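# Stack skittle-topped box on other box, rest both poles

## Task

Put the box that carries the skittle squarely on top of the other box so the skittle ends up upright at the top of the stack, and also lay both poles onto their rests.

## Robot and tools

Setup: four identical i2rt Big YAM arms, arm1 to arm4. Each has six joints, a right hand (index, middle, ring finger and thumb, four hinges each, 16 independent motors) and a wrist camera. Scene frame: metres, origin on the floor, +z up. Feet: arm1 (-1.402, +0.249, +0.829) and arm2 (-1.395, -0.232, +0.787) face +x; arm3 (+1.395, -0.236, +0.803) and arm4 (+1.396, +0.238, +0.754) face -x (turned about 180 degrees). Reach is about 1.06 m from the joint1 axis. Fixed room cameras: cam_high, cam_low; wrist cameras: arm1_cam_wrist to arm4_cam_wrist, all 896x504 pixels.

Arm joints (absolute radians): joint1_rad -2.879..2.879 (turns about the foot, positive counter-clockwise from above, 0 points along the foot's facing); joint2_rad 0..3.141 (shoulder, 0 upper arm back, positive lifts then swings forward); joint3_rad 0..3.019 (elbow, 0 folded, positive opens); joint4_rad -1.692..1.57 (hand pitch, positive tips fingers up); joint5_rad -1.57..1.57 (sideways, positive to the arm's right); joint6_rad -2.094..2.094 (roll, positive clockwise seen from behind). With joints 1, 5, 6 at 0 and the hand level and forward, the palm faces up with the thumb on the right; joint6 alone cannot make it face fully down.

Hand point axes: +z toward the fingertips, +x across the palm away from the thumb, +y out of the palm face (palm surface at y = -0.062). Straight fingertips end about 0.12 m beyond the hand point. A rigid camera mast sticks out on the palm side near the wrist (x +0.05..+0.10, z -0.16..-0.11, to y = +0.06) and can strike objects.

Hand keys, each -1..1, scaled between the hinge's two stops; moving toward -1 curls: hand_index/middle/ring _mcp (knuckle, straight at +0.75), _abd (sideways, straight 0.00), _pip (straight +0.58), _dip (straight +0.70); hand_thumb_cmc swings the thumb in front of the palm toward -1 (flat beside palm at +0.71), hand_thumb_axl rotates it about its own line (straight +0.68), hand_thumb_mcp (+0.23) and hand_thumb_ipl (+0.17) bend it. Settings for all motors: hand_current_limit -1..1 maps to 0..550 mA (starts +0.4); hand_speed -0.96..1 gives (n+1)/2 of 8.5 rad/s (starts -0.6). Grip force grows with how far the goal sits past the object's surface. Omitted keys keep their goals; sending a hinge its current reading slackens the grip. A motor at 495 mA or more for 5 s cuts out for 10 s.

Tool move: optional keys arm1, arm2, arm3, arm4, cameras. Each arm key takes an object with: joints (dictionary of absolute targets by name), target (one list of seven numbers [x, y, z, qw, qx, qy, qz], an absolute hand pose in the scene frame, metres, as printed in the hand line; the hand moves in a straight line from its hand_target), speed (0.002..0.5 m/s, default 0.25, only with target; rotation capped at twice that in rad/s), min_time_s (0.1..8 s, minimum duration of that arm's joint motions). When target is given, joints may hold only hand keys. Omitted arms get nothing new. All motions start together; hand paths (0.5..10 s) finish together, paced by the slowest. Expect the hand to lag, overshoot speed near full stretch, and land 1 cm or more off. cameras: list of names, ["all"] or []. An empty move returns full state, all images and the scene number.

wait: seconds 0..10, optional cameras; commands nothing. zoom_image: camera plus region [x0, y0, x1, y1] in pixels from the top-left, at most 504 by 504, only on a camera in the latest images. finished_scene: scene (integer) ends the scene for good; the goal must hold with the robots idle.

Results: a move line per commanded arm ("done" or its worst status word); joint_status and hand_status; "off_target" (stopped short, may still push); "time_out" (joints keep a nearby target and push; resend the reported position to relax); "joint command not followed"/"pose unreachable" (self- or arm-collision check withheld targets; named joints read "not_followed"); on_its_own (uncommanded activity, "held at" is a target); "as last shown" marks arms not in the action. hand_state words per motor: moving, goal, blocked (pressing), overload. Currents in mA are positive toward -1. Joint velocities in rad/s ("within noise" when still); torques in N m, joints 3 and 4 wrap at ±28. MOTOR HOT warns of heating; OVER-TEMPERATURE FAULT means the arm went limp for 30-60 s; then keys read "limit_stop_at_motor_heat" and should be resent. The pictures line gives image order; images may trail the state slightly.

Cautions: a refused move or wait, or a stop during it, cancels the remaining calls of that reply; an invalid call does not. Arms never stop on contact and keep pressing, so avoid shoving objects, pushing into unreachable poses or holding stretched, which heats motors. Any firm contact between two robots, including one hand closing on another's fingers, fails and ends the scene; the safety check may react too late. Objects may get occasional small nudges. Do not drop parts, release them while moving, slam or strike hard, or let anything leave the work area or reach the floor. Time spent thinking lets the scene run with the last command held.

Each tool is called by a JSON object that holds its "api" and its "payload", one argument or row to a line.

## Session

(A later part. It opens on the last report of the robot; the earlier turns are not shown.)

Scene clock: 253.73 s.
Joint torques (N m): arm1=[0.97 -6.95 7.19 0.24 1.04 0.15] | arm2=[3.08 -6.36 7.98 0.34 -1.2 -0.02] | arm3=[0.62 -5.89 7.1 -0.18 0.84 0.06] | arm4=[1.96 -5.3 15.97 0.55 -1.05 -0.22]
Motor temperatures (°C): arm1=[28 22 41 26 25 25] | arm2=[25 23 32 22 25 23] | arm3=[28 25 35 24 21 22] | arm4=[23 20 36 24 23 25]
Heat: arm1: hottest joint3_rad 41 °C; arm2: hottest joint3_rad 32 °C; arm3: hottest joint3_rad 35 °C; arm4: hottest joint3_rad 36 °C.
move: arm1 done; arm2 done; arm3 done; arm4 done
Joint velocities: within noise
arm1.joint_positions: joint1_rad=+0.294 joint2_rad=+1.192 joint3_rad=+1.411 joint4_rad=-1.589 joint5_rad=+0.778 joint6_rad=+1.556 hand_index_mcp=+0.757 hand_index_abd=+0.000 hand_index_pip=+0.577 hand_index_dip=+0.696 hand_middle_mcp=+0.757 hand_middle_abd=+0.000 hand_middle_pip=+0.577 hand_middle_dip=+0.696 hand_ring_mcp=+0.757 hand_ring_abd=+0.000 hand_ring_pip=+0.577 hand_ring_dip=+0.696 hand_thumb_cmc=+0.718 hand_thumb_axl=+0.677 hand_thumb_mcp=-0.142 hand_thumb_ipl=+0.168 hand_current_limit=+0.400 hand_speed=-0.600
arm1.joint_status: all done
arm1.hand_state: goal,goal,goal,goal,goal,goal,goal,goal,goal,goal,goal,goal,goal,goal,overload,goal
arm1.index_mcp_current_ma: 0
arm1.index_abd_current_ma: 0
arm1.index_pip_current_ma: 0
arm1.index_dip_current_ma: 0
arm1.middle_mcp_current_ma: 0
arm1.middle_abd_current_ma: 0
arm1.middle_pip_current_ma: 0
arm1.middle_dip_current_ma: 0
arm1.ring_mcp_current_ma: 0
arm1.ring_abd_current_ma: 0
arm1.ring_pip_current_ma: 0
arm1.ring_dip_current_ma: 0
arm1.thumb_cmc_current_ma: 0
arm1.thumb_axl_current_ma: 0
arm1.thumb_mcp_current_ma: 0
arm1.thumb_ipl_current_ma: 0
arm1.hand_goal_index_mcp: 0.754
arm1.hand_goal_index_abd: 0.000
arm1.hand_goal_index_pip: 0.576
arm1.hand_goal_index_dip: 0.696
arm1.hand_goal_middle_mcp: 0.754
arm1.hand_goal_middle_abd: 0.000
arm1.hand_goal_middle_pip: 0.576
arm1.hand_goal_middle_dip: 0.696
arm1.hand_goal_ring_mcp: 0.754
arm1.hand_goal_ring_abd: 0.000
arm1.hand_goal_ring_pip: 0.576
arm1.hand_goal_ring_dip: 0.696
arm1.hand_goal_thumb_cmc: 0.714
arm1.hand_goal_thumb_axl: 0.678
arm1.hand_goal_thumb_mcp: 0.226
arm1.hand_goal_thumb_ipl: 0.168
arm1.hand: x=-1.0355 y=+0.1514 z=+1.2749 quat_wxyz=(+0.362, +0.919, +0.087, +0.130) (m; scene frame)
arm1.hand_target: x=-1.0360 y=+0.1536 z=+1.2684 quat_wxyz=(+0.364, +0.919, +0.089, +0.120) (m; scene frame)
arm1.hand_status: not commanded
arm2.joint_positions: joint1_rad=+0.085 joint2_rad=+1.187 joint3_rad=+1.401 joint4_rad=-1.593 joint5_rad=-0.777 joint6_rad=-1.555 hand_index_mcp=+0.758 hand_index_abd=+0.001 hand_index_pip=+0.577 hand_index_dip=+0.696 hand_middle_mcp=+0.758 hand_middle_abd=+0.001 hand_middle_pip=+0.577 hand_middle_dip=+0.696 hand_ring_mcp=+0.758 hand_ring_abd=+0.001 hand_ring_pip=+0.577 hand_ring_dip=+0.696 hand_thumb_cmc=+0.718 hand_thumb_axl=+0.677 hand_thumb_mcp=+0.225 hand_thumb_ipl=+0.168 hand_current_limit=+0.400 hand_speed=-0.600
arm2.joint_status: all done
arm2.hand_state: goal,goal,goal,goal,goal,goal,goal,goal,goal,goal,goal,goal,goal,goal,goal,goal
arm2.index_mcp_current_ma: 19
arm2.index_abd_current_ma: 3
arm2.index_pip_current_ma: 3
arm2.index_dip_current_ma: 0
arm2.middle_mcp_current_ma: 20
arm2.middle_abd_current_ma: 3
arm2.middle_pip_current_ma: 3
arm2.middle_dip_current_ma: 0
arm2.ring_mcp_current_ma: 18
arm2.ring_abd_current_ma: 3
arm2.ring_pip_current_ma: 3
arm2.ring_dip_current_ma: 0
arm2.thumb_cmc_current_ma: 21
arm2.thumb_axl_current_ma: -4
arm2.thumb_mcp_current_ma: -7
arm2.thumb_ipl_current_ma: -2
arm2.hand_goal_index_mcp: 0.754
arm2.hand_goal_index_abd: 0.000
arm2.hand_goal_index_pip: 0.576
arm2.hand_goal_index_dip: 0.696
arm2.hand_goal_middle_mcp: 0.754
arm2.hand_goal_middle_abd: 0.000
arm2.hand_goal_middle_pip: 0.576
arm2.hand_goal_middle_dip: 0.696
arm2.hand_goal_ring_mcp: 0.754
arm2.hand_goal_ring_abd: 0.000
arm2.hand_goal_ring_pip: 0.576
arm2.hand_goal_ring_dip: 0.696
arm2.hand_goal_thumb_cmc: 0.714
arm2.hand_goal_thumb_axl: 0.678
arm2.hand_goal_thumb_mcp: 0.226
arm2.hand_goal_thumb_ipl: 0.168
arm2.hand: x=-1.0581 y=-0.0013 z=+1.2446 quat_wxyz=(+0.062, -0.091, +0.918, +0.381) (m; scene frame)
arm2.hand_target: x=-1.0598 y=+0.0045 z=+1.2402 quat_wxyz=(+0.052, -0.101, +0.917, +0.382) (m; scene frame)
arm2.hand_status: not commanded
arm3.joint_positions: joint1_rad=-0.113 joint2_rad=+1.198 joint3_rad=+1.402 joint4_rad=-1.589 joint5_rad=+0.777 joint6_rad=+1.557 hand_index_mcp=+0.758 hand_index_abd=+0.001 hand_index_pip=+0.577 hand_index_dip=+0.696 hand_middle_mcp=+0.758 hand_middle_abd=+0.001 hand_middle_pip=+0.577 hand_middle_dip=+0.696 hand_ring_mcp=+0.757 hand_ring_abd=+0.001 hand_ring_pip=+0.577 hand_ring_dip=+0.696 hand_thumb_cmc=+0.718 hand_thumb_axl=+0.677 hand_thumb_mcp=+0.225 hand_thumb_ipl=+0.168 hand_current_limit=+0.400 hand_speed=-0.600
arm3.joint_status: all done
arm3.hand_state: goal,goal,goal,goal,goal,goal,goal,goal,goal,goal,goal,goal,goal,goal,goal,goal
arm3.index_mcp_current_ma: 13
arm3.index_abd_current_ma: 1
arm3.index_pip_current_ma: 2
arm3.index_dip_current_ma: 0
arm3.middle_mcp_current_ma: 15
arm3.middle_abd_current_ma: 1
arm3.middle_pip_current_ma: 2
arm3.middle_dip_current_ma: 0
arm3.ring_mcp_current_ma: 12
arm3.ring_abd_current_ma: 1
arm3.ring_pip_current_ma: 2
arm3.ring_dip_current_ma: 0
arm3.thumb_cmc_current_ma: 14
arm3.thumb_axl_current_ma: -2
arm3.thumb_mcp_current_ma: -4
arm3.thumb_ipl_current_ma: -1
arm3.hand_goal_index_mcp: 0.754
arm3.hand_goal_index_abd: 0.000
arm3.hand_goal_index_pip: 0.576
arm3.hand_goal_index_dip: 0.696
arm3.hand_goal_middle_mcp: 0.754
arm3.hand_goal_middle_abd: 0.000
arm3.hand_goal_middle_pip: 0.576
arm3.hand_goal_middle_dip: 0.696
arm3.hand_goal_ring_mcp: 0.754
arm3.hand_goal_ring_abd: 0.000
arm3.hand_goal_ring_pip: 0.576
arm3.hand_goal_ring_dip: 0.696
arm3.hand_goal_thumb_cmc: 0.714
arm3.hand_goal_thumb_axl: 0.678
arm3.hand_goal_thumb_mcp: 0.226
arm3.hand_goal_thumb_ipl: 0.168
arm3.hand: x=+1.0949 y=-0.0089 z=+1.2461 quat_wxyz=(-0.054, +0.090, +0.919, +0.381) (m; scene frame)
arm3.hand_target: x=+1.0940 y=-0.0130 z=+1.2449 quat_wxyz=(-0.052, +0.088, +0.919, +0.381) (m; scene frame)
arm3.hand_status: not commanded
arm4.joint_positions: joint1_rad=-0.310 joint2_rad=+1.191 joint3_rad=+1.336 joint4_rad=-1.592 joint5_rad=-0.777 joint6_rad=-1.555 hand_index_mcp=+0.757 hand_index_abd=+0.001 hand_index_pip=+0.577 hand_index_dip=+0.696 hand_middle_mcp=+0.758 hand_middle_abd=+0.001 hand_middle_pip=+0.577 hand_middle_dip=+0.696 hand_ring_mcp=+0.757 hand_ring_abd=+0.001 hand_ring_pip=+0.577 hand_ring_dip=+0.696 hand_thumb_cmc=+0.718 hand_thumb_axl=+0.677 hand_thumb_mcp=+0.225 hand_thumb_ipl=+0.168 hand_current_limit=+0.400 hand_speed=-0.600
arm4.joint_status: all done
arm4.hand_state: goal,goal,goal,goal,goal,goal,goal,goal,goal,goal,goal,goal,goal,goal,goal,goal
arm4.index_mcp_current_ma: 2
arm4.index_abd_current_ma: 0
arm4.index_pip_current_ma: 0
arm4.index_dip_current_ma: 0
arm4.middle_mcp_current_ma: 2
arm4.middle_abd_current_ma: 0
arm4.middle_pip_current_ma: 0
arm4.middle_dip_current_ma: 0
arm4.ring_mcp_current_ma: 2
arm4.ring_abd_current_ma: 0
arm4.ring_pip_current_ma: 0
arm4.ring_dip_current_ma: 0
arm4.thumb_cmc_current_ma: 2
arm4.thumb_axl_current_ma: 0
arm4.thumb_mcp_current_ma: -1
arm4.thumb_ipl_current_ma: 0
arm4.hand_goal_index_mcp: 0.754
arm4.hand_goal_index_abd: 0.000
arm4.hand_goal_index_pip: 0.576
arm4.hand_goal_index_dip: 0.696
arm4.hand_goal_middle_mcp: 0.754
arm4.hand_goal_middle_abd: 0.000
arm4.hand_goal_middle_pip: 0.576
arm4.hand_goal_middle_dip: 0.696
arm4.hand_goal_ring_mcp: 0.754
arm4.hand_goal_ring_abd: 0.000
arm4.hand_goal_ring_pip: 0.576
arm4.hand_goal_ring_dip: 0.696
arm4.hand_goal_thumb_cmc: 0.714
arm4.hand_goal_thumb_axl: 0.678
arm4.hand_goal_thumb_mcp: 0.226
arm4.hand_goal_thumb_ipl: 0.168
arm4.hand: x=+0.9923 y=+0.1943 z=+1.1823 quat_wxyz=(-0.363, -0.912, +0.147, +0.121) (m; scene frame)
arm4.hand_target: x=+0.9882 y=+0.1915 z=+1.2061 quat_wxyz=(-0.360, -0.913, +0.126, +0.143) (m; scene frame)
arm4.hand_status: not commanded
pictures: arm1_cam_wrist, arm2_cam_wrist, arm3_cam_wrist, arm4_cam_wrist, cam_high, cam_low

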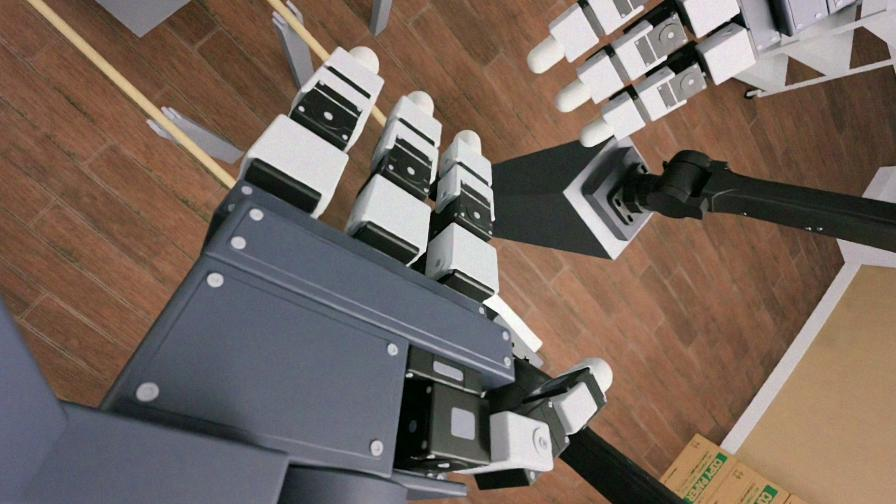

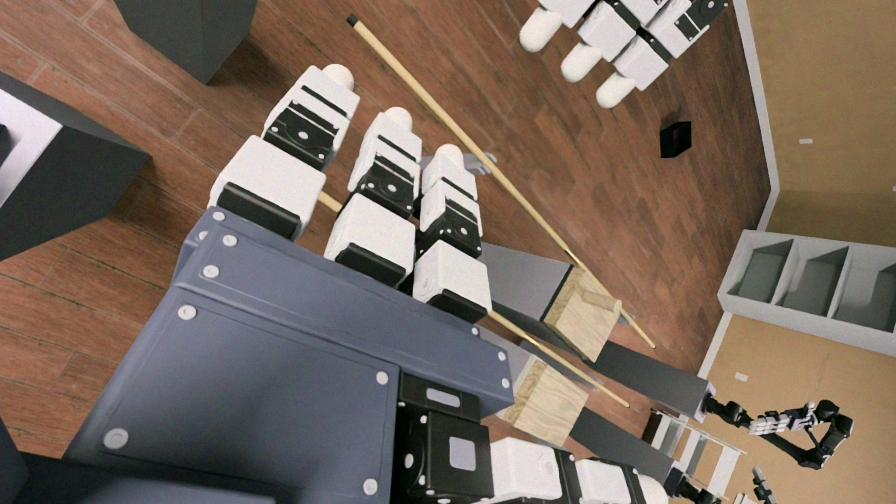

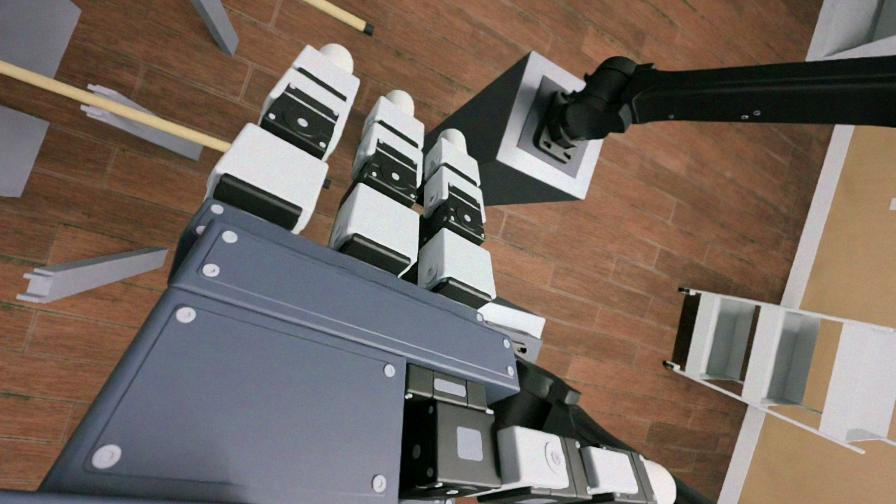

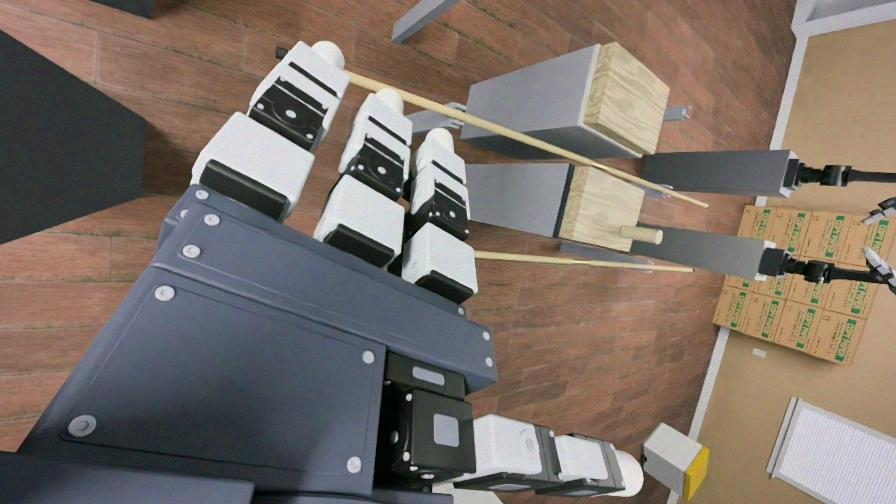

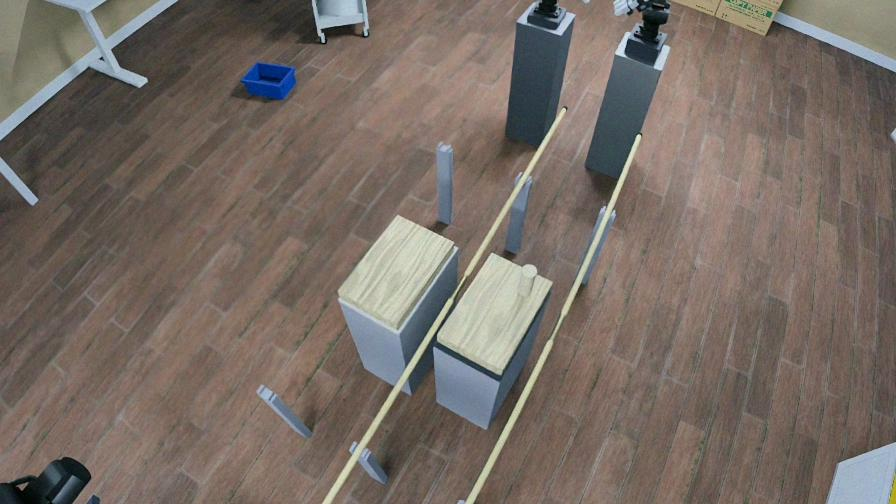

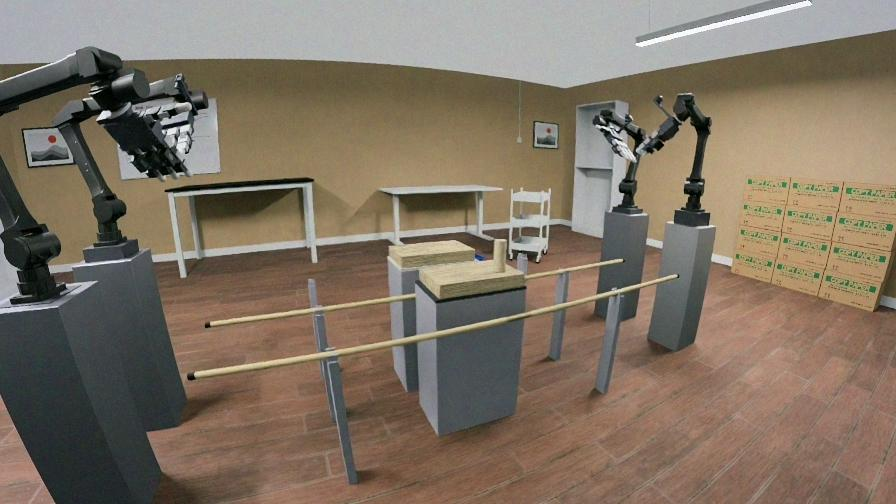

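{"api": "move", "payload": {
  "arm1": {"target":[-0.8,0.473,0.71,0.3827,0.9239,0,0]},
  "arm2": {"target":[-0.8,-0.093,0.71,0,0,0.9239,0.3827]},
  "arm3": {"target":[0.8,-0.093,0.71,0,0,0.9239,0.3827]},
  "arm4": {"target":[0.8,0.473,0.71,0.3827,0.9239,0,0]},
  "cameras": ["all"]
}}

Scene clock: 293.77 s.
Joint torques (N m): arm1=[0.67 -24 9.81 -1.1 0.6 0.18] | arm2=[0.91 -17.08 6.86 0.03 -1.08 0.01] | arm3=[0.44 -18.14 7.09 -0.54 0.77 0.03] | arm4=[0.44 -17.44 12.11 -0.46 -0.62 -0.23]
Motor temperatures (°C): arm1=[28 24 39 26 26 25] | arm2=[25 24 32 22 27 23] | arm3=[28 26 35 23 22 22] | arm4=[23 21 43 24 24 25]
Heat: arm1: hottest joint3_rad 39 °C; arm2: hottest joint3_rad 32 °C; arm3: hottest joint3_rad 35 °C; arm4: hottest joint3_rad 43 °C.
move: arm1 off_target; arm2 off_target; arm3 off_target; arm4 off_target
Joint velocities: within noise
arm1.joint_positions: joint1_rad=+0.633 joint2_rad=+2.768 joint3_rad=+2.299 joint4_rad=-1.475 joint5_rad=+0.626 joint6_rad=+2.094 hand_index_mcp=+0.757 hand_index_abd=+0.000 hand_index_pip=+0.577 hand_index_dip=+0.696 hand_middle_mcp=+0.757 hand_middle_abd=+0.000 hand_middle_pip=+0.577 hand_middle_dip=+0.696 hand_ring_mcp=+0.758 hand_ring_abd=+0.000 hand_ring_pip=+0.577 hand_ring_dip=+0.696 hand_thumb_cmc=+0.718 hand_thumb_axl=+0.678 hand_thumb_mcp=-0.374 hand_thumb_ipl=+0.168 hand_current_limit=+0.400 hand_speed=-0.600
arm1.joint_status: not commanded
arm1.hand_state: goal,goal,goal,goal,goal,goal,goal,goal,goal,goal,goal,goal,goal,goal,overload,goal
arm1.index_mcp_current_ma: 0
arm1.index_abd_current_ma: 0
arm1.index_pip_current_ma: 0
arm1.index_dip_current_ma: 0
arm1.middle_mcp_current_ma: 0
arm1.middle_abd_current_ma: 0
arm1.middle_pip_current_ma: 0
arm1.middle_dip_current_ma: 0
arm1.ring_mcp_current_ma: 0
arm1.ring_abd_current_ma: 0
arm1.ring_pip_current_ma: 0
arm1.ring_dip_current_ma: 0
arm1.thumb_cmc_current_ma: 0
arm1.thumb_axl_current_ma: 0
arm1.thumb_mcp_current_ma: 0
arm1.thumb_ipl_current_ma: 0
arm1.hand_goal_index_mcp: 0.754
arm1.hand_goal_index_abd: 0.000
arm1.hand_goal_index_pip: 0.576
arm1.hand_goal_index_dip: 0.696
arm1.hand_goal_middle_mcp: 0.754
arm1.hand_goal_middle_abd: 0.000
arm1.hand_goal_middle_pip: 0.576
arm1.hand_goal_middle_dip: 0.696
arm1.hand_goal_ring_mcp: 0.754
arm1.hand_goal_ring_abd: 0.000
arm1.hand_goal_ring_pip: 0.576
arm1.hand_goal_ring_dip: 0.696
arm1.hand_goal_thumb_cmc: 0.714
arm1.hand_goal_thumb_axl: 0.678
arm1.hand_goal_thumb_mcp: 0.226
arm1.hand_goal_thumb_ipl: 0.168
arm1.hand: x=-0.8064 y=+0.4660 z=+0.7101 quat_wxyz=(+0.349, +0.933, +0.092, +0.003) (m; scene frame)
arm1.hand_target: x=-0.8002 y=+0.4723 z=+0.7101 quat_wxyz=(+0.344, +0.935, +0.083, +0.012) (m; scene frame)
arm1.hand_status: off_target (0.009 m and 11.3 deg from the pose sent, 0.691 m and 18.1 deg at the start; a joint's target at an end of its range on 169 of 218 steps)
arm2.joint_positions: joint1_rad=-0.112 joint2_rad=+2.331 joint3_rad=+1.442 joint4_rad=-0.768 joint5_rad=-0.786 joint6_rad=-1.668 hand_index_mcp=+0.758 hand_index_abd=+0.001 hand_index_pip=+0.577 hand_index_dip=+0.696 hand_middle_mcp=+0.758 hand_middle_abd=+0.001 hand_middle_pip=+0.577 hand_middle_dip=+0.696 hand_ring_mcp=+0.758 hand_ring_abd=+0.001 hand_ring_pip=+0.577 hand_ring_dip=+0.696 hand_thumb_cmc=+0.719 hand_thumb_axl=+0.677 hand_thumb_mcp=+0.225 hand_thumb_ipl=+0.168 hand_current_limit=+0.400 hand_speed=-0.600
arm2.joint_status: not commanded
arm2.hand_state: goal,goal,goal,goal,goal,goal,goal,goal,goal,goal,goal,goal,goal,goal,goal,goal
arm2.index_mcp_current_ma: 21
arm2.index_abd_current_ma: 3
arm2.index_pip_current_ma: 3
arm2.index_dip_current_ma: 0
arm2.middle_mcp_current_ma: 22
arm2.middle_abd_current_ma: 3
arm2.middle_pip_current_ma: 3
arm2.middle_dip_current_ma: 0
arm2.ring_mcp_current_ma: 20
arm2.ring_abd_current_ma: 3
arm2.ring_pip_current_ma: 3
arm2.ring_dip_current_ma: 0
arm2.thumb_cmc_current_ma: 24
arm2.thumb_axl_current_ma: -4
arm2.thumb_mcp_current_ma: -7
arm2.thumb_ipl_current_ma: -2
arm2.hand_goal_index_mcp: 0.754
arm2.hand_goal_index_abd: 0.000
arm2.hand_goal_index_pip: 0.576
arm2.hand_goal_index_dip: 0.696
arm2.hand_goal_middle_mcp: 0.754
arm2.hand_goal_middle_abd: 0.000
arm2.hand_goal_middle_pip: 0.576
arm2.hand_goal_middle_dip: 0.696
arm2.hand_goal_ring_mcp: 0.754
arm2.hand_goal_ring_abd: 0.000
arm2.hand_goal_ring_pip: 0.576
arm2.hand_goal_ring_dip: 0.696
arm2.hand_goal_thumb_cmc: 0.714
arm2.hand_goal_thumb_axl: 0.678
arm2.hand_goal_thumb_mcp: 0.226
arm2.hand_goal_thumb_ipl: 0.168
arm2.hand: x=-0.8089 y=-0.0849 z=+0.7149 quat_wxyz=(-0.007, +0.000, +0.924, +0.383) (m; scene frame)
arm2.hand_target: x=-0.8004 y=-0.0931 z=+0.7101 quat_wxyz=(+0.000, +0.000, +0.924, +0.383) (m; scene frame)
arm2.hand_status: off_target (0.013 m and 0.8 deg from the pose sent, 0.601 m and 12.7 deg at the start)
arm3.joint_positions: joint1_rad=+0.079 joint2_rad=+2.449 joint3_rad=+1.613 joint4_rad=-0.828 joint5_rad=+0.786 joint6_rad=+1.656 hand_index_mcp=+0.758 hand_index_abd=+0.001 hand_index_pip=+0.577 hand_index_dip=+0.696 hand_middle_mcp=+0.759 hand_middle_abd=+0.001 hand_middle_pip=+0.577 hand_middle_dip=+0.696 hand_ring_mcp=+0.758 hand_ring_abd=+0.001 hand_ring_pip=+0.577 hand_ring_dip=+0.696 hand_thumb_cmc=+0.719 hand_thumb_axl=+0.677 hand_thumb_mcp=+0.225 hand_thumb_ipl=+0.168 hand_current_limit=+0.400 hand_speed=-0.600
arm3.joint_status: not commanded
arm3.hand_state: goal,goal,goal,goal,goal,goal,goal,goal,goal,goal,goal,goal,goal,goal,goal,goal
arm3.index_mcp_current_ma: 15
arm3.index_abd_current_ma: 1
arm3.index_pip_current_ma: 2
arm3.index_dip_current_ma: 0
arm3.middle_mcp_current_ma: 18
arm3.middle_abd_current_ma: 1
arm3.middle_pip_current_ma: 2
arm3.middle_dip_current_ma: 0
arm3.ring_mcp_current_ma: 14
arm3.ring_abd_current_ma: 1
arm3.ring_pip_current_ma: 2
arm3.ring_dip_current_ma: 0
arm3.thumb_cmc_current_ma: 16
arm3.thumb_axl_current_ma: -2
arm3.thumb_mcp_current_ma: -5
arm3.thumb_ipl_current_ma: -1
arm3.hand_goal_index_mcp: 0.754
arm3.hand_goal_index_abd: 0.000
arm3.hand_goal_index_pip: 0.576
arm3.hand_goal_index_dip: 0.696
arm3.hand_goal_middle_mcp: 0.754
arm3.hand_goal_middle_abd: 0.000
arm3.hand_goal_middle_pip: 0.576
arm3.hand_goal_middle_dip: 0.696
arm3.hand_goal_ring_mcp: 0.754
arm3.hand_goal_ring_abd: 0.000
arm3.hand_goal_ring_pip: 0.576
arm3.hand_goal_ring_dip: 0.696
arm3.hand_goal_thumb_cmc: 0.714
arm3.hand_goal_thumb_axl: 0.678
arm3.hand_goal_thumb_mcp: 0.226
arm3.hand_goal_thumb_ipl: 0.168
arm3.hand: x=+0.8159 y=-0.0870 z=+0.7014 quat_wxyz=(+0.018, -0.006, +0.924, +0.383) (m; scene frame)
arm3.hand_target: x=+0.8005 y=-0.0931 z=+0.7103 quat_wxyz=(+0.000, +0.000, +0.924, +0.383) (m; scene frame)
arm3.hand_status: off_target (0.019 m and 2.2 deg from the pose sent, 0.618 m and 12.1 deg at the start)
arm4.joint_positions: joint1_rad=-0.589 joint2_rad=+2.495 joint3_rad=+1.949 joint4_rad=-1.408 joint5_rad=-0.597 joint6_rad=-2.077 hand_index_mcp=+0.758 hand_index_abd=+0.001 hand_index_pip=+0.577 hand_index_dip=+0.696 hand_middle_mcp=+0.758 hand_middle_abd=+0.001 hand_middle_pip=+0.577 hand_middle_dip=+0.696 hand_ring_mcp=+0.758 hand_ring_abd=+0.001 hand_ring_pip=+0.577 hand_ring_dip=+0.696 hand_thumb_cmc=+0.718 hand_thumb_axl=+0.677 hand_thumb_mcp=+0.225 hand_thumb_ipl=+0.168 hand_current_limit=+0.400 hand_speed=-0.600
arm4.joint_status: not commanded
arm4.hand_state: goal,goal,goal,goal,goal,goal,goal,goal,goal,goal,goal,goal,goal,goal,goal,goal
arm4.index_mcp_current_ma: 2
arm4.index_abd_current_ma: 0
arm4.index_pip_current_ma: 0
arm4.index_dip_current_ma: 0
arm4.middle_mcp_current_ma: 2
arm4.middle_abd_current_ma: 0
arm4.middle_pip_current_ma: 0
arm4.middle_dip_current_ma: 0
arm4.ring_mcp_current_ma: 2
arm4.ring_abd_current_ma: 0
arm4.ring_pip_current_ma: 0
arm4.ring_dip_current_ma: 0
arm4.thumb_cmc_current_ma: 2
arm4.thumb_axl_current_ma: 0
arm4.thumb_mcp_current_ma: -1
arm4.thumb_ipl_current_ma: 0
arm4.hand_goal_index_mcp: 0.754
arm4.hand_goal_index_abd: 0.000
arm4.hand_goal_index_pip: 0.576
arm4.hand_goal_index_dip: 0.696
arm4.hand_goal_middle_mcp: 0.754
arm4.hand_goal_middle_abd: 0.000
arm4.hand_goal_middle_pip: 0.576
arm4.hand_goal_middle_dip: 0.696
arm4.hand_goal_ring_mcp: 0.754
arm4.hand_goal_ring_abd: 0.000
arm4.hand_goal_ring_pip: 0.576
arm4.hand_goal_ring_dip: 0.696
arm4.hand_goal_thumb_cmc: 0.714
arm4.hand_goal_thumb_axl: 0.678
arm4.hand_goal_thumb_mcp: 0.226
arm4.hand_goal_thumb_ipl: 0.168
arm4.hand: x=+0.8067 y=+0.4636 z=+0.7106 quat_wxyz=(-0.341, -0.933, +0.116, +0.003) (m; scene frame)
arm4.hand_target: x=+0.8001 y=+0.4724 z=+0.7102 quat_wxyz=(-0.336, -0.936, +0.109, +0.012) (m; scene frame)
arm4.hand_status: off_target (0.012 m and 14.2 deg from the pose sent, 0.581 m and 22.0 deg at the start; a joint's target at an end of its range on 110 of 155 steps)
pictures: arm1_cam_wrist, arm2_cam_wrist, arm3_cam_wrist, arm4_cam_wrist, cam_high, cam_low

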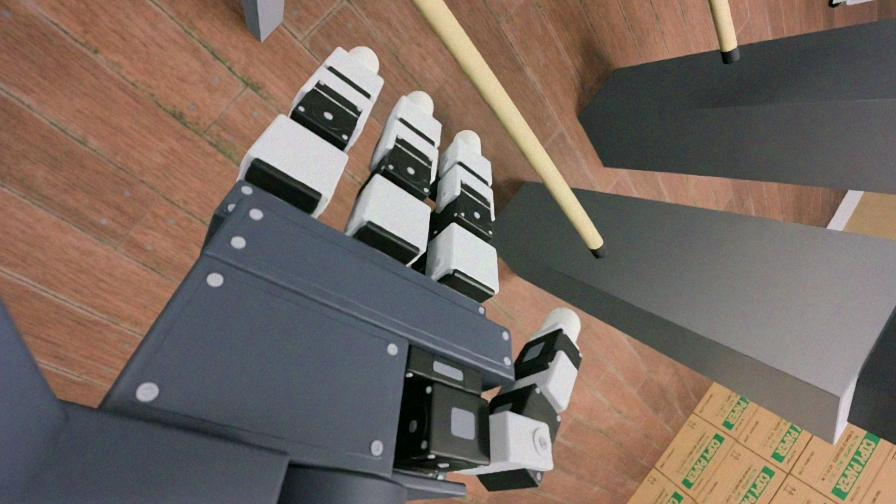

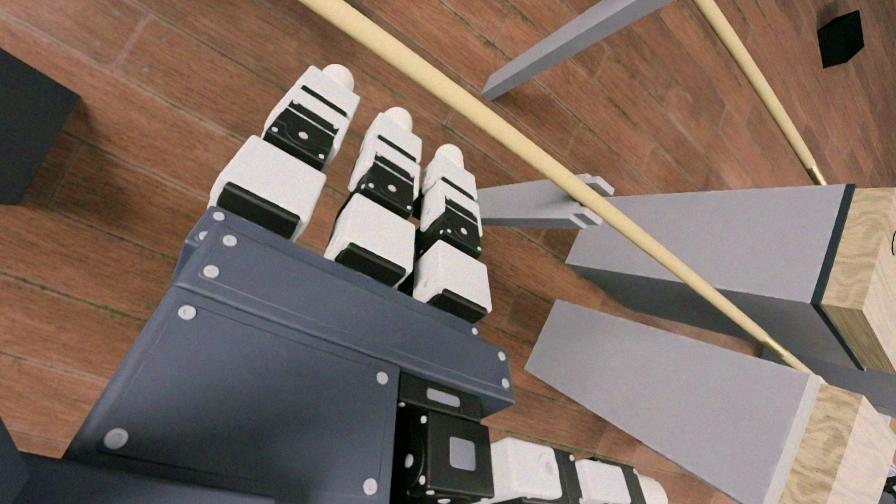

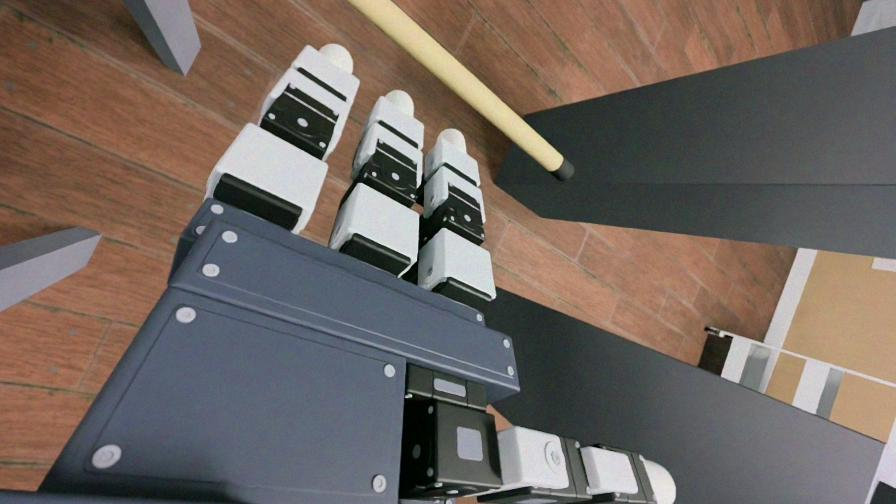

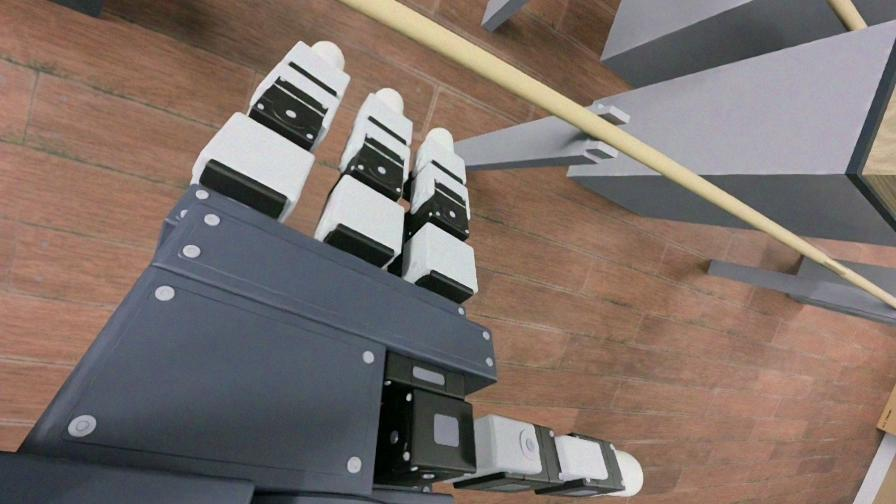

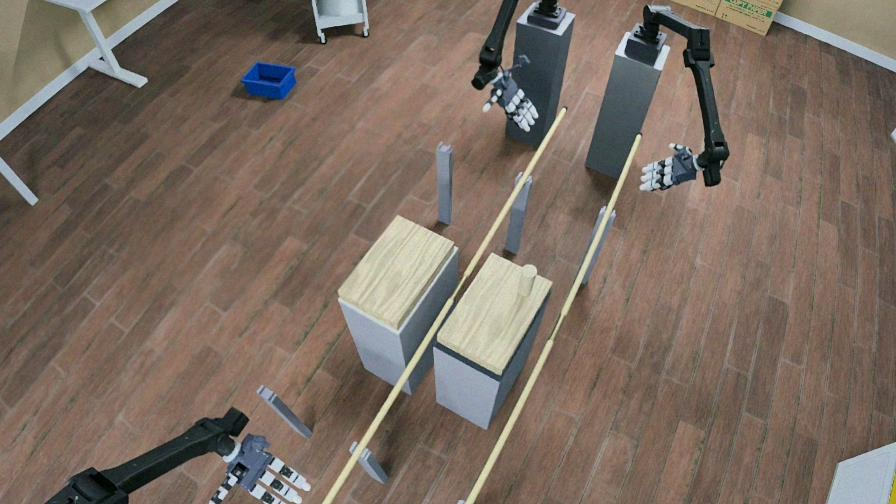

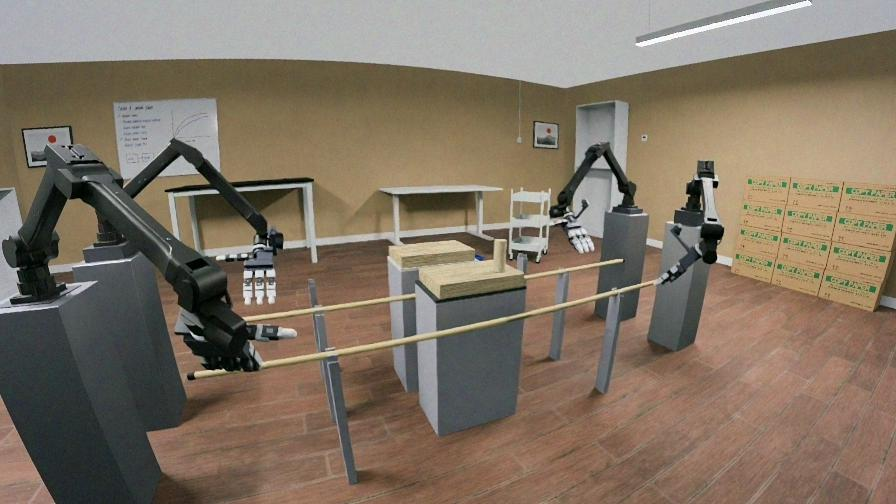

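{"api": "move", "payload": {
  "arm1": {"target":[-0.8,0.316,0.551,0.3827,0.9239,0,0],"speed":0.12},
  "arm2": {"target":[-0.8,0.064,0.551,0,0,0.9239,0.3827],"speed":0.12},
  "arm3": {"target":[0.8,0.064,0.551,0,0,0.9239,0.3827],"speed":0.12},
  "arm4": {"target":[0.8,0.316,0.551,0.3827,0.9239,0,0],"speed":0.12},
  "cameras": ["all"]
}}

Scene clock: 303.80 s.
Joint torques (N m): arm1=[-0.21 -22.77 8.05 -0.27 0.94 -0.07] | arm2=[2.26 -18.49 5.9 1.07 -0.99 0.28] | arm3=[-0.97 -19.08 6.28 0.91 0.73 -0.14] | arm4=[1.67 -17.26 7.05 0.2 -0.97 -0.21]
Motor temperatures (°C): arm1=[28 26 39 26 26 25] | arm2=[25 25 31 22 27 23] | arm3=[28 26 36 23 22 22] | arm4=[23 22 42 24 24 25]
Heat: arm1: hottest joint3_rad 39 °C; arm2: hottest joint3_rad 31 °C; arm3: hottest joint3_rad 36 °C; arm4: hottest joint3_rad 42 °C.
move: arm1 off_target; arm2 off_target; arm3 off_target; arm4 off_target
Joint velocities: within noise
arm1.joint_positions: joint1_rad=+0.429 joint2_rad=+3.006 joint3_rad=+2.287 joint4_rad=-1.227 joint5_rad=+0.720 joint6_rad=+2.094 hand_index_mcp=+0.763 hand_index_abd=+0.000 hand_index_pip=+0.578 hand_index_dip=+0.696 hand_middle_mcp=+0.758 hand_middle_abd=+0.000 hand_middle_pip=+0.577 hand_middle_dip=+0.696 hand_ring_mcp=+0.758 hand_ring_abd=+0.000 hand_ring_pip=+0.577 hand_ring_dip=+0.696 hand_thumb_cmc=+0.733 hand_thumb_axl=+0.690 hand_thumb_mcp=-0.379 hand_thumb_ipl=+0.169 hand_current_limit=+0.400 hand_speed=-0.600
arm1.joint_status: not commanded
arm1.hand_state: goal,goal,goal,goal,goal,goal,goal,goal,goal,goal,goal,goal,goal,goal,overload,goal
arm1.index_mcp_current_ma: 2
arm1.index_abd_current_ma: 0
arm1.index_pip_current_ma: 0
arm1.index_dip_current_ma: 0
arm1.middle_mcp_current_ma: 0
arm1.middle_abd_current_ma: 0
arm1.middle_pip_current_ma: 0
arm1.middle_dip_current_ma: 0
arm1.ring_mcp_current_ma: 0
arm1.ring_abd_current_ma: 0
arm1.ring_pip_current_ma: 0
arm1.ring_dip_current_ma: 0
arm1.thumb_cmc_current_ma: 8
arm1.thumb_axl_current_ma: 5
arm1.thumb_mcp_current_ma: 0
arm1.thumb_ipl_current_ma: 0
arm1.hand_goal_index_mcp: 0.754
arm1.hand_goal_index_abd: 0.000
arm1.hand_goal_index_pip: 0.576
arm1.hand_goal_index_dip: 0.696
arm1.hand_goal_middle_mcp: 0.754
arm1.hand_goal_middle_abd: 0.000
arm1.hand_goal_middle_pip: 0.576
arm1.hand_goal_middle_dip: 0.696
arm1.hand_goal_ring_mcp: 0.754
arm1.hand_goal_ring_abd: 0.000
arm1.hand_goal_ring_pip: 0.576
arm1.hand_goal_ring_dip: 0.696
arm1.hand_goal_thumb_cmc: 0.714
arm1.hand_goal_thumb_axl: 0.678
arm1.hand_goal_thumb_mcp: 0.226
arm1.hand_goal_thumb_ipl: 0.168
arm1.hand: x=-0.8118 y=+0.3168 z=+0.5542 quat_wxyz=(+0.387, +0.922, +0.006, -0.012) (m; scene frame)
arm1.hand_target: x=-0.8006 y=+0.3157 z=+0.5515 quat_wxyz=(+0.383, +0.924, +0.000, +0.000) (m; scene frame)
arm1.hand_status: off_target (0.012 m and 1.6 deg from the pose sent, 0.219 m and 11.3 deg at the start; a joint's target at an end of its range on 16 of 84 steps)
arm2.joint_positions: joint1_rad=+0.136 joint2_rad=+2.659 joint3_rad=+1.568 joint4_rad=-0.300 joint5_rad=-0.772 joint6_rad=-1.314 hand_index_mcp=+0.758 hand_index_abd=+0.001 hand_index_pip=+0.577 hand_index_dip=+0.696 hand_middle_mcp=+0.758 hand_middle_abd=+0.001 hand_middle_pip=+0.577 hand_middle_dip=+0.696 hand_ring_mcp=+0.761 hand_ring_abd=+0.001 hand_ring_pip=+0.578 hand_ring_dip=+0.696 hand_thumb_cmc=+0.719 hand_thumb_axl=+0.677 hand_thumb_mcp=+0.225 hand_thumb_ipl=+0.168 hand_current_limit=+0.400 hand_speed=-0.600
arm2.joint_status: not commanded
arm2.hand_state: goal,goal,goal,goal,goal,goal,goal,goal,goal,goal,goal,goal,goal,goal,goal,goal
arm2.index_mcp_current_ma: 21
arm2.index_abd_current_ma: 3
arm2.index_pip_current_ma: 3
arm2.index_dip_current_ma: 0
arm2.middle_mcp_current_ma: 22
arm2.middle_abd_current_ma: 3
arm2.middle_pip_current_ma: 3
arm2.middle_dip_current_ma: 0
arm2.ring_mcp_current_ma: 36
arm2.ring_abd_current_ma: 3
arm2.ring_pip_current_ma: 7
arm2.ring_dip_current_ma: 0
arm2.thumb_cmc_current_ma: 24
arm2.thumb_axl_current_ma: -4
arm2.thumb_mcp_current_ma: -7
arm2.thumb_ipl_current_ma: -2
arm2.hand_goal_index_mcp: 0.754
arm2.hand_goal_index_abd: 0.000
arm2.hand_goal_index_pip: 0.576
arm2.hand_goal_index_dip: 0.696
arm2.hand_goal_middle_mcp: 0.754
arm2.hand_goal_middle_abd: 0.000
arm2.hand_goal_middle_pip: 0.576
arm2.hand_goal_middle_dip: 0.696
arm2.hand_goal_ring_mcp: 0.754
arm2.hand_goal_ring_abd: 0.000
arm2.hand_goal_ring_pip: 0.576
arm2.hand_goal_ring_dip: 0.696
arm2.hand_goal_thumb_cmc: 0.714
arm2.hand_goal_thumb_axl: 0.678
arm2.hand_goal_thumb_mcp: 0.226
arm2.hand_goal_thumb_ipl: 0.168
arm2.hand: x=-0.8029 y=+0.0567 z=+0.5614 quat_wxyz=(+0.001, -0.001, +0.924, +0.383) (m; scene frame)
arm2.hand_target: x=-0.8005 y=+0.0638 z=+0.5513 quat_wxyz=(+0.000, +0.000, +0.924, +0.383) (m; scene frame)
arm2.hand_status: off_target (0.013 m and 0.2 deg from the pose sent, 0.222 m and 0.8 deg at the start)
arm3.joint_positions: joint1_rad=-0.158 joint2_rad=+2.773 joint3_rad=+1.770 joint4_rad=-0.424 joint5_rad=+0.772 joint6_rad=+1.321 hand_index_mcp=+0.758 hand_index_abd=+0.001 hand_index_pip=+0.577 hand_index_dip=+0.696 hand_middle_mcp=+0.759 hand_middle_abd=+0.001 hand_middle_pip=+0.577 hand_middle_dip=+0.696 hand_ring_mcp=+0.758 hand_ring_abd=+0.001 hand_ring_pip=+0.577 hand_ring_dip=+0.696 hand_thumb_cmc=+0.719 hand_thumb_axl=+0.677 hand_thumb_mcp=+0.225 hand_thumb_ipl=+0.168 hand_current_limit=+0.400 hand_speed=-0.600
arm3.joint_status: not commanded
arm3.hand_state: goal,goal,goal,goal,goal,goal,goal,goal,goal,goal,goal,goal,goal,goal,goal,goal
arm3.index_mcp_current_ma: 15
arm3.index_abd_current_ma: 1
arm3.index_pip_current_ma: 2
arm3.index_dip_current_ma: 0
arm3.middle_mcp_current_ma: 18
arm3.middle_abd_current_ma: 1
arm3.middle_pip_current_ma: 2
arm3.middle_dip_current_ma: 0
arm3.ring_mcp_current_ma: 14
arm3.ring_abd_current_ma: 1
arm3.ring_pip_current_ma: 2
arm3.ring_dip_current_ma: 0
arm3.thumb_cmc_current_ma: 16
arm3.thumb_axl_current_ma: -2
arm3.thumb_mcp_current_ma: -5
arm3.thumb_ipl_current_ma: -1
arm3.hand_goal_index_mcp: 0.754
arm3.hand_goal_index_abd: 0.000
arm3.hand_goal_index_pip: 0.576
arm3.hand_goal_index_dip: 0.696
arm3.hand_goal_middle_mcp: 0.754
arm3.hand_goal_middle_abd: 0.000
arm3.hand_goal_middle_pip: 0.576
arm3.hand_goal_middle_dip: 0.696
arm3.hand_goal_ring_mcp: 0.754
arm3.hand_goal_ring_abd: 0.000
arm3.hand_goal_ring_pip: 0.576
arm3.hand_goal_ring_dip: 0.696
arm3.hand_goal_thumb_cmc: 0.714
arm3.hand_goal_thumb_axl: 0.678
arm3.hand_goal_thumb_mcp: 0.226
arm3.hand_goal_thumb_ipl: 0.168
arm3.hand: x=+0.8158 y=+0.0569 z=+0.5448 quat_wxyz=(+0.017, -0.006, +0.925, +0.379) (m; scene frame)
arm3.hand_target: x=+0.8007 y=+0.0639 z=+0.5515 quat_wxyz=(+0.000, +0.000, +0.924, +0.383) (m; scene frame)
arm3.hand_status: off_target (0.018 m and 2.1 deg from the pose sent, 0.214 m and 2.2 deg at the start)
arm4.joint_positions: joint1_rad=-0.388 joint2_rad=+2.717 joint3_rad=+1.879 joint4_rad=-1.092 joint5_rad=-0.693 joint6_rad=-2.080 hand_index_mcp=+0.758 hand_index_abd=+0.001 hand_index_pip=+0.577 hand_index_dip=+0.696 hand_middle_mcp=+0.758 hand_middle_abd=+0.001 hand_middle_pip=+0.577 hand_middle_dip=+0.696 hand_ring_mcp=+0.762 hand_ring_abd=+0.001 hand_ring_pip=+0.578 hand_ring_dip=+0.696 hand_thumb_cmc=+0.718 hand_thumb_axl=+0.677 hand_thumb_mcp=+0.225 hand_thumb_ipl=+0.168 hand_current_limit=+0.400 hand_speed=-0.600
arm4.joint_status: not commanded
arm4.hand_state: goal,goal,goal,goal,goal,goal,goal,goal,goal,goal,goal,goal,goal,goal,goal,goal
arm4.index_mcp_current_ma: 2
arm4.index_abd_current_ma: 0
arm4.index_pip_current_ma: 0
arm4.index_dip_current_ma: 0
arm4.middle_mcp_current_ma: 2
arm4.middle_abd_current_ma: 0
arm4.middle_pip_current_ma: 0
arm4.middle_dip_current_ma: 0
arm4.ring_mcp_current_ma: 7
arm4.ring_abd_current_ma: 0
arm4.ring_pip_current_ma: 1
arm4.ring_dip_current_ma: 0
arm4.thumb_cmc_current_ma: 2
arm4.thumb_axl_current_ma: 0
arm4.thumb_mcp_current_ma: -1
arm4.thumb_ipl_current_ma: 0
arm4.hand_goal_index_mcp: 0.754
arm4.hand_goal_index_abd: 0.000
arm4.hand_goal_index_pip: 0.576
arm4.hand_goal_index_dip: 0.696
arm4.hand_goal_middle_mcp: 0.754
arm4.hand_goal_middle_abd: 0.000
arm4.hand_goal_middle_pip: 0.576
arm4.hand_goal_middle_dip: 0.696
arm4.hand_goal_ring_mcp: 0.754
arm4.hand_goal_ring_abd: 0.000
arm4.hand_goal_ring_pip: 0.576
arm4.hand_goal_ring_dip: 0.696
arm4.hand_goal_thumb_cmc: 0.714
arm4.hand_goal_thumb_axl: 0.678
arm4.hand_goal_thumb_mcp: 0.226
arm4.hand_goal_thumb_ipl: 0.168
arm4.hand: x=+0.7991 y=+0.3201 z=+0.5585 quat_wxyz=(-0.374, -0.927, +0.025, +0.002) (m; scene frame)
arm4.hand_target: x=+0.8000 y=+0.3158 z=+0.5510 quat_wxyz=(-0.375, -0.927, +0.017, +0.003) (m; scene frame)
arm4.hand_status: off_target (0.009 m and 3.1 deg from the pose sent, 0.217 m and 14.2 deg at the start; a joint's target at an end of its range on 83 of 84 steps)
pictures: arm1_cam_wrist, arm2_cam_wrist, arm3_cam_wrist, arm4_cam_wrist, cam_high, cam_low

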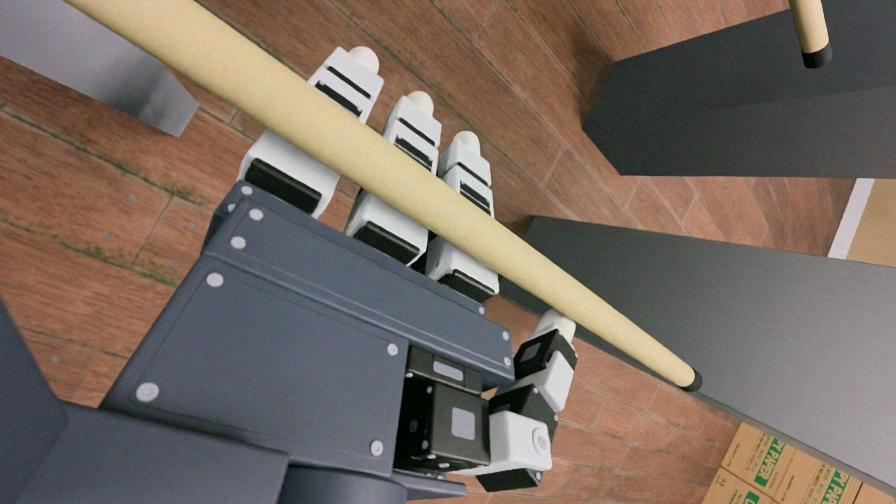

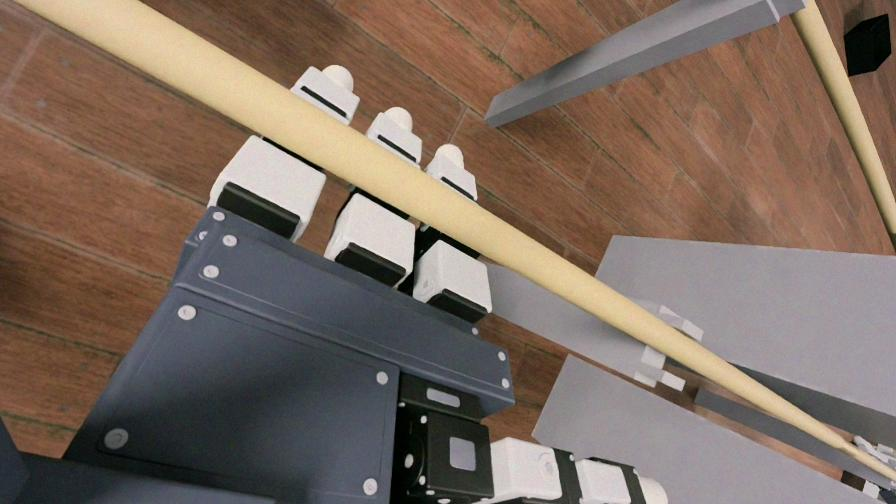

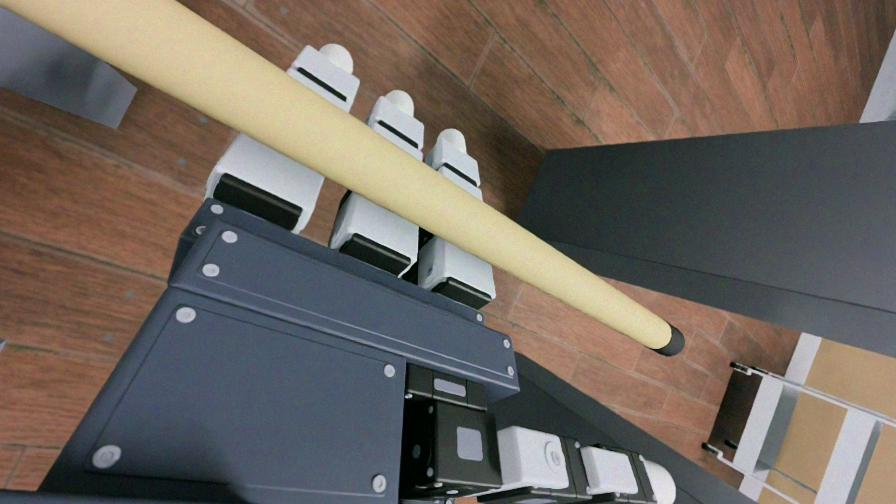

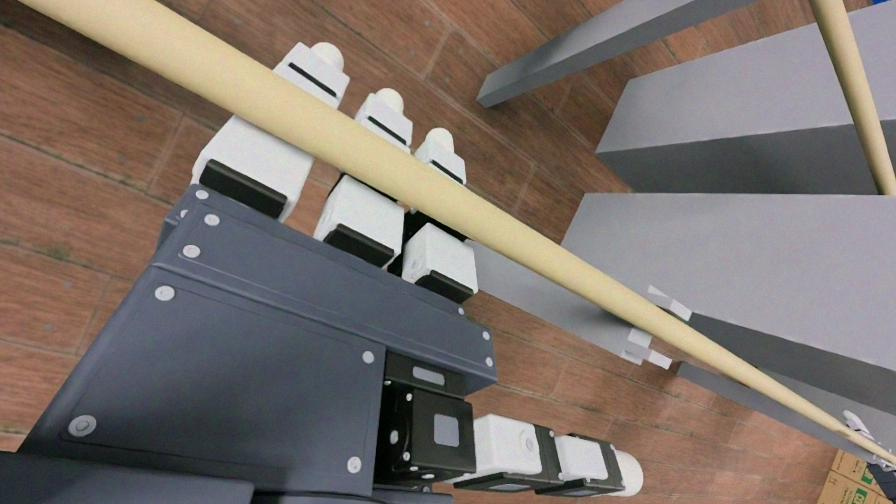

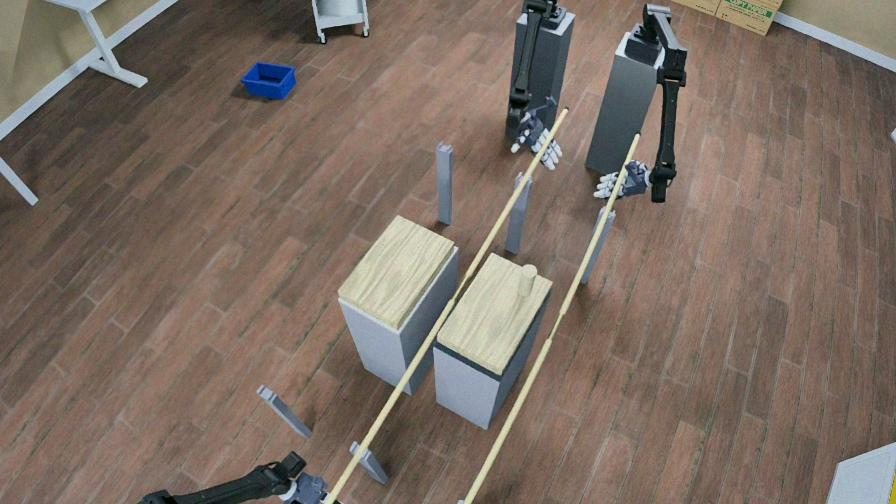

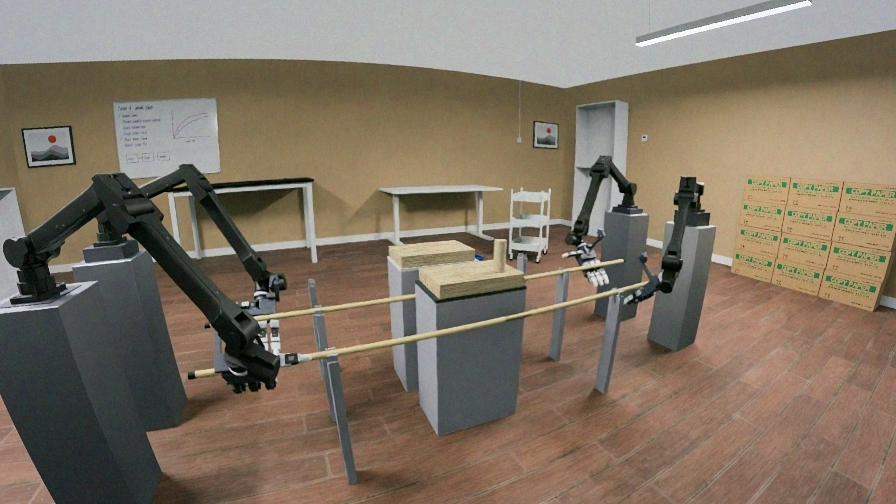

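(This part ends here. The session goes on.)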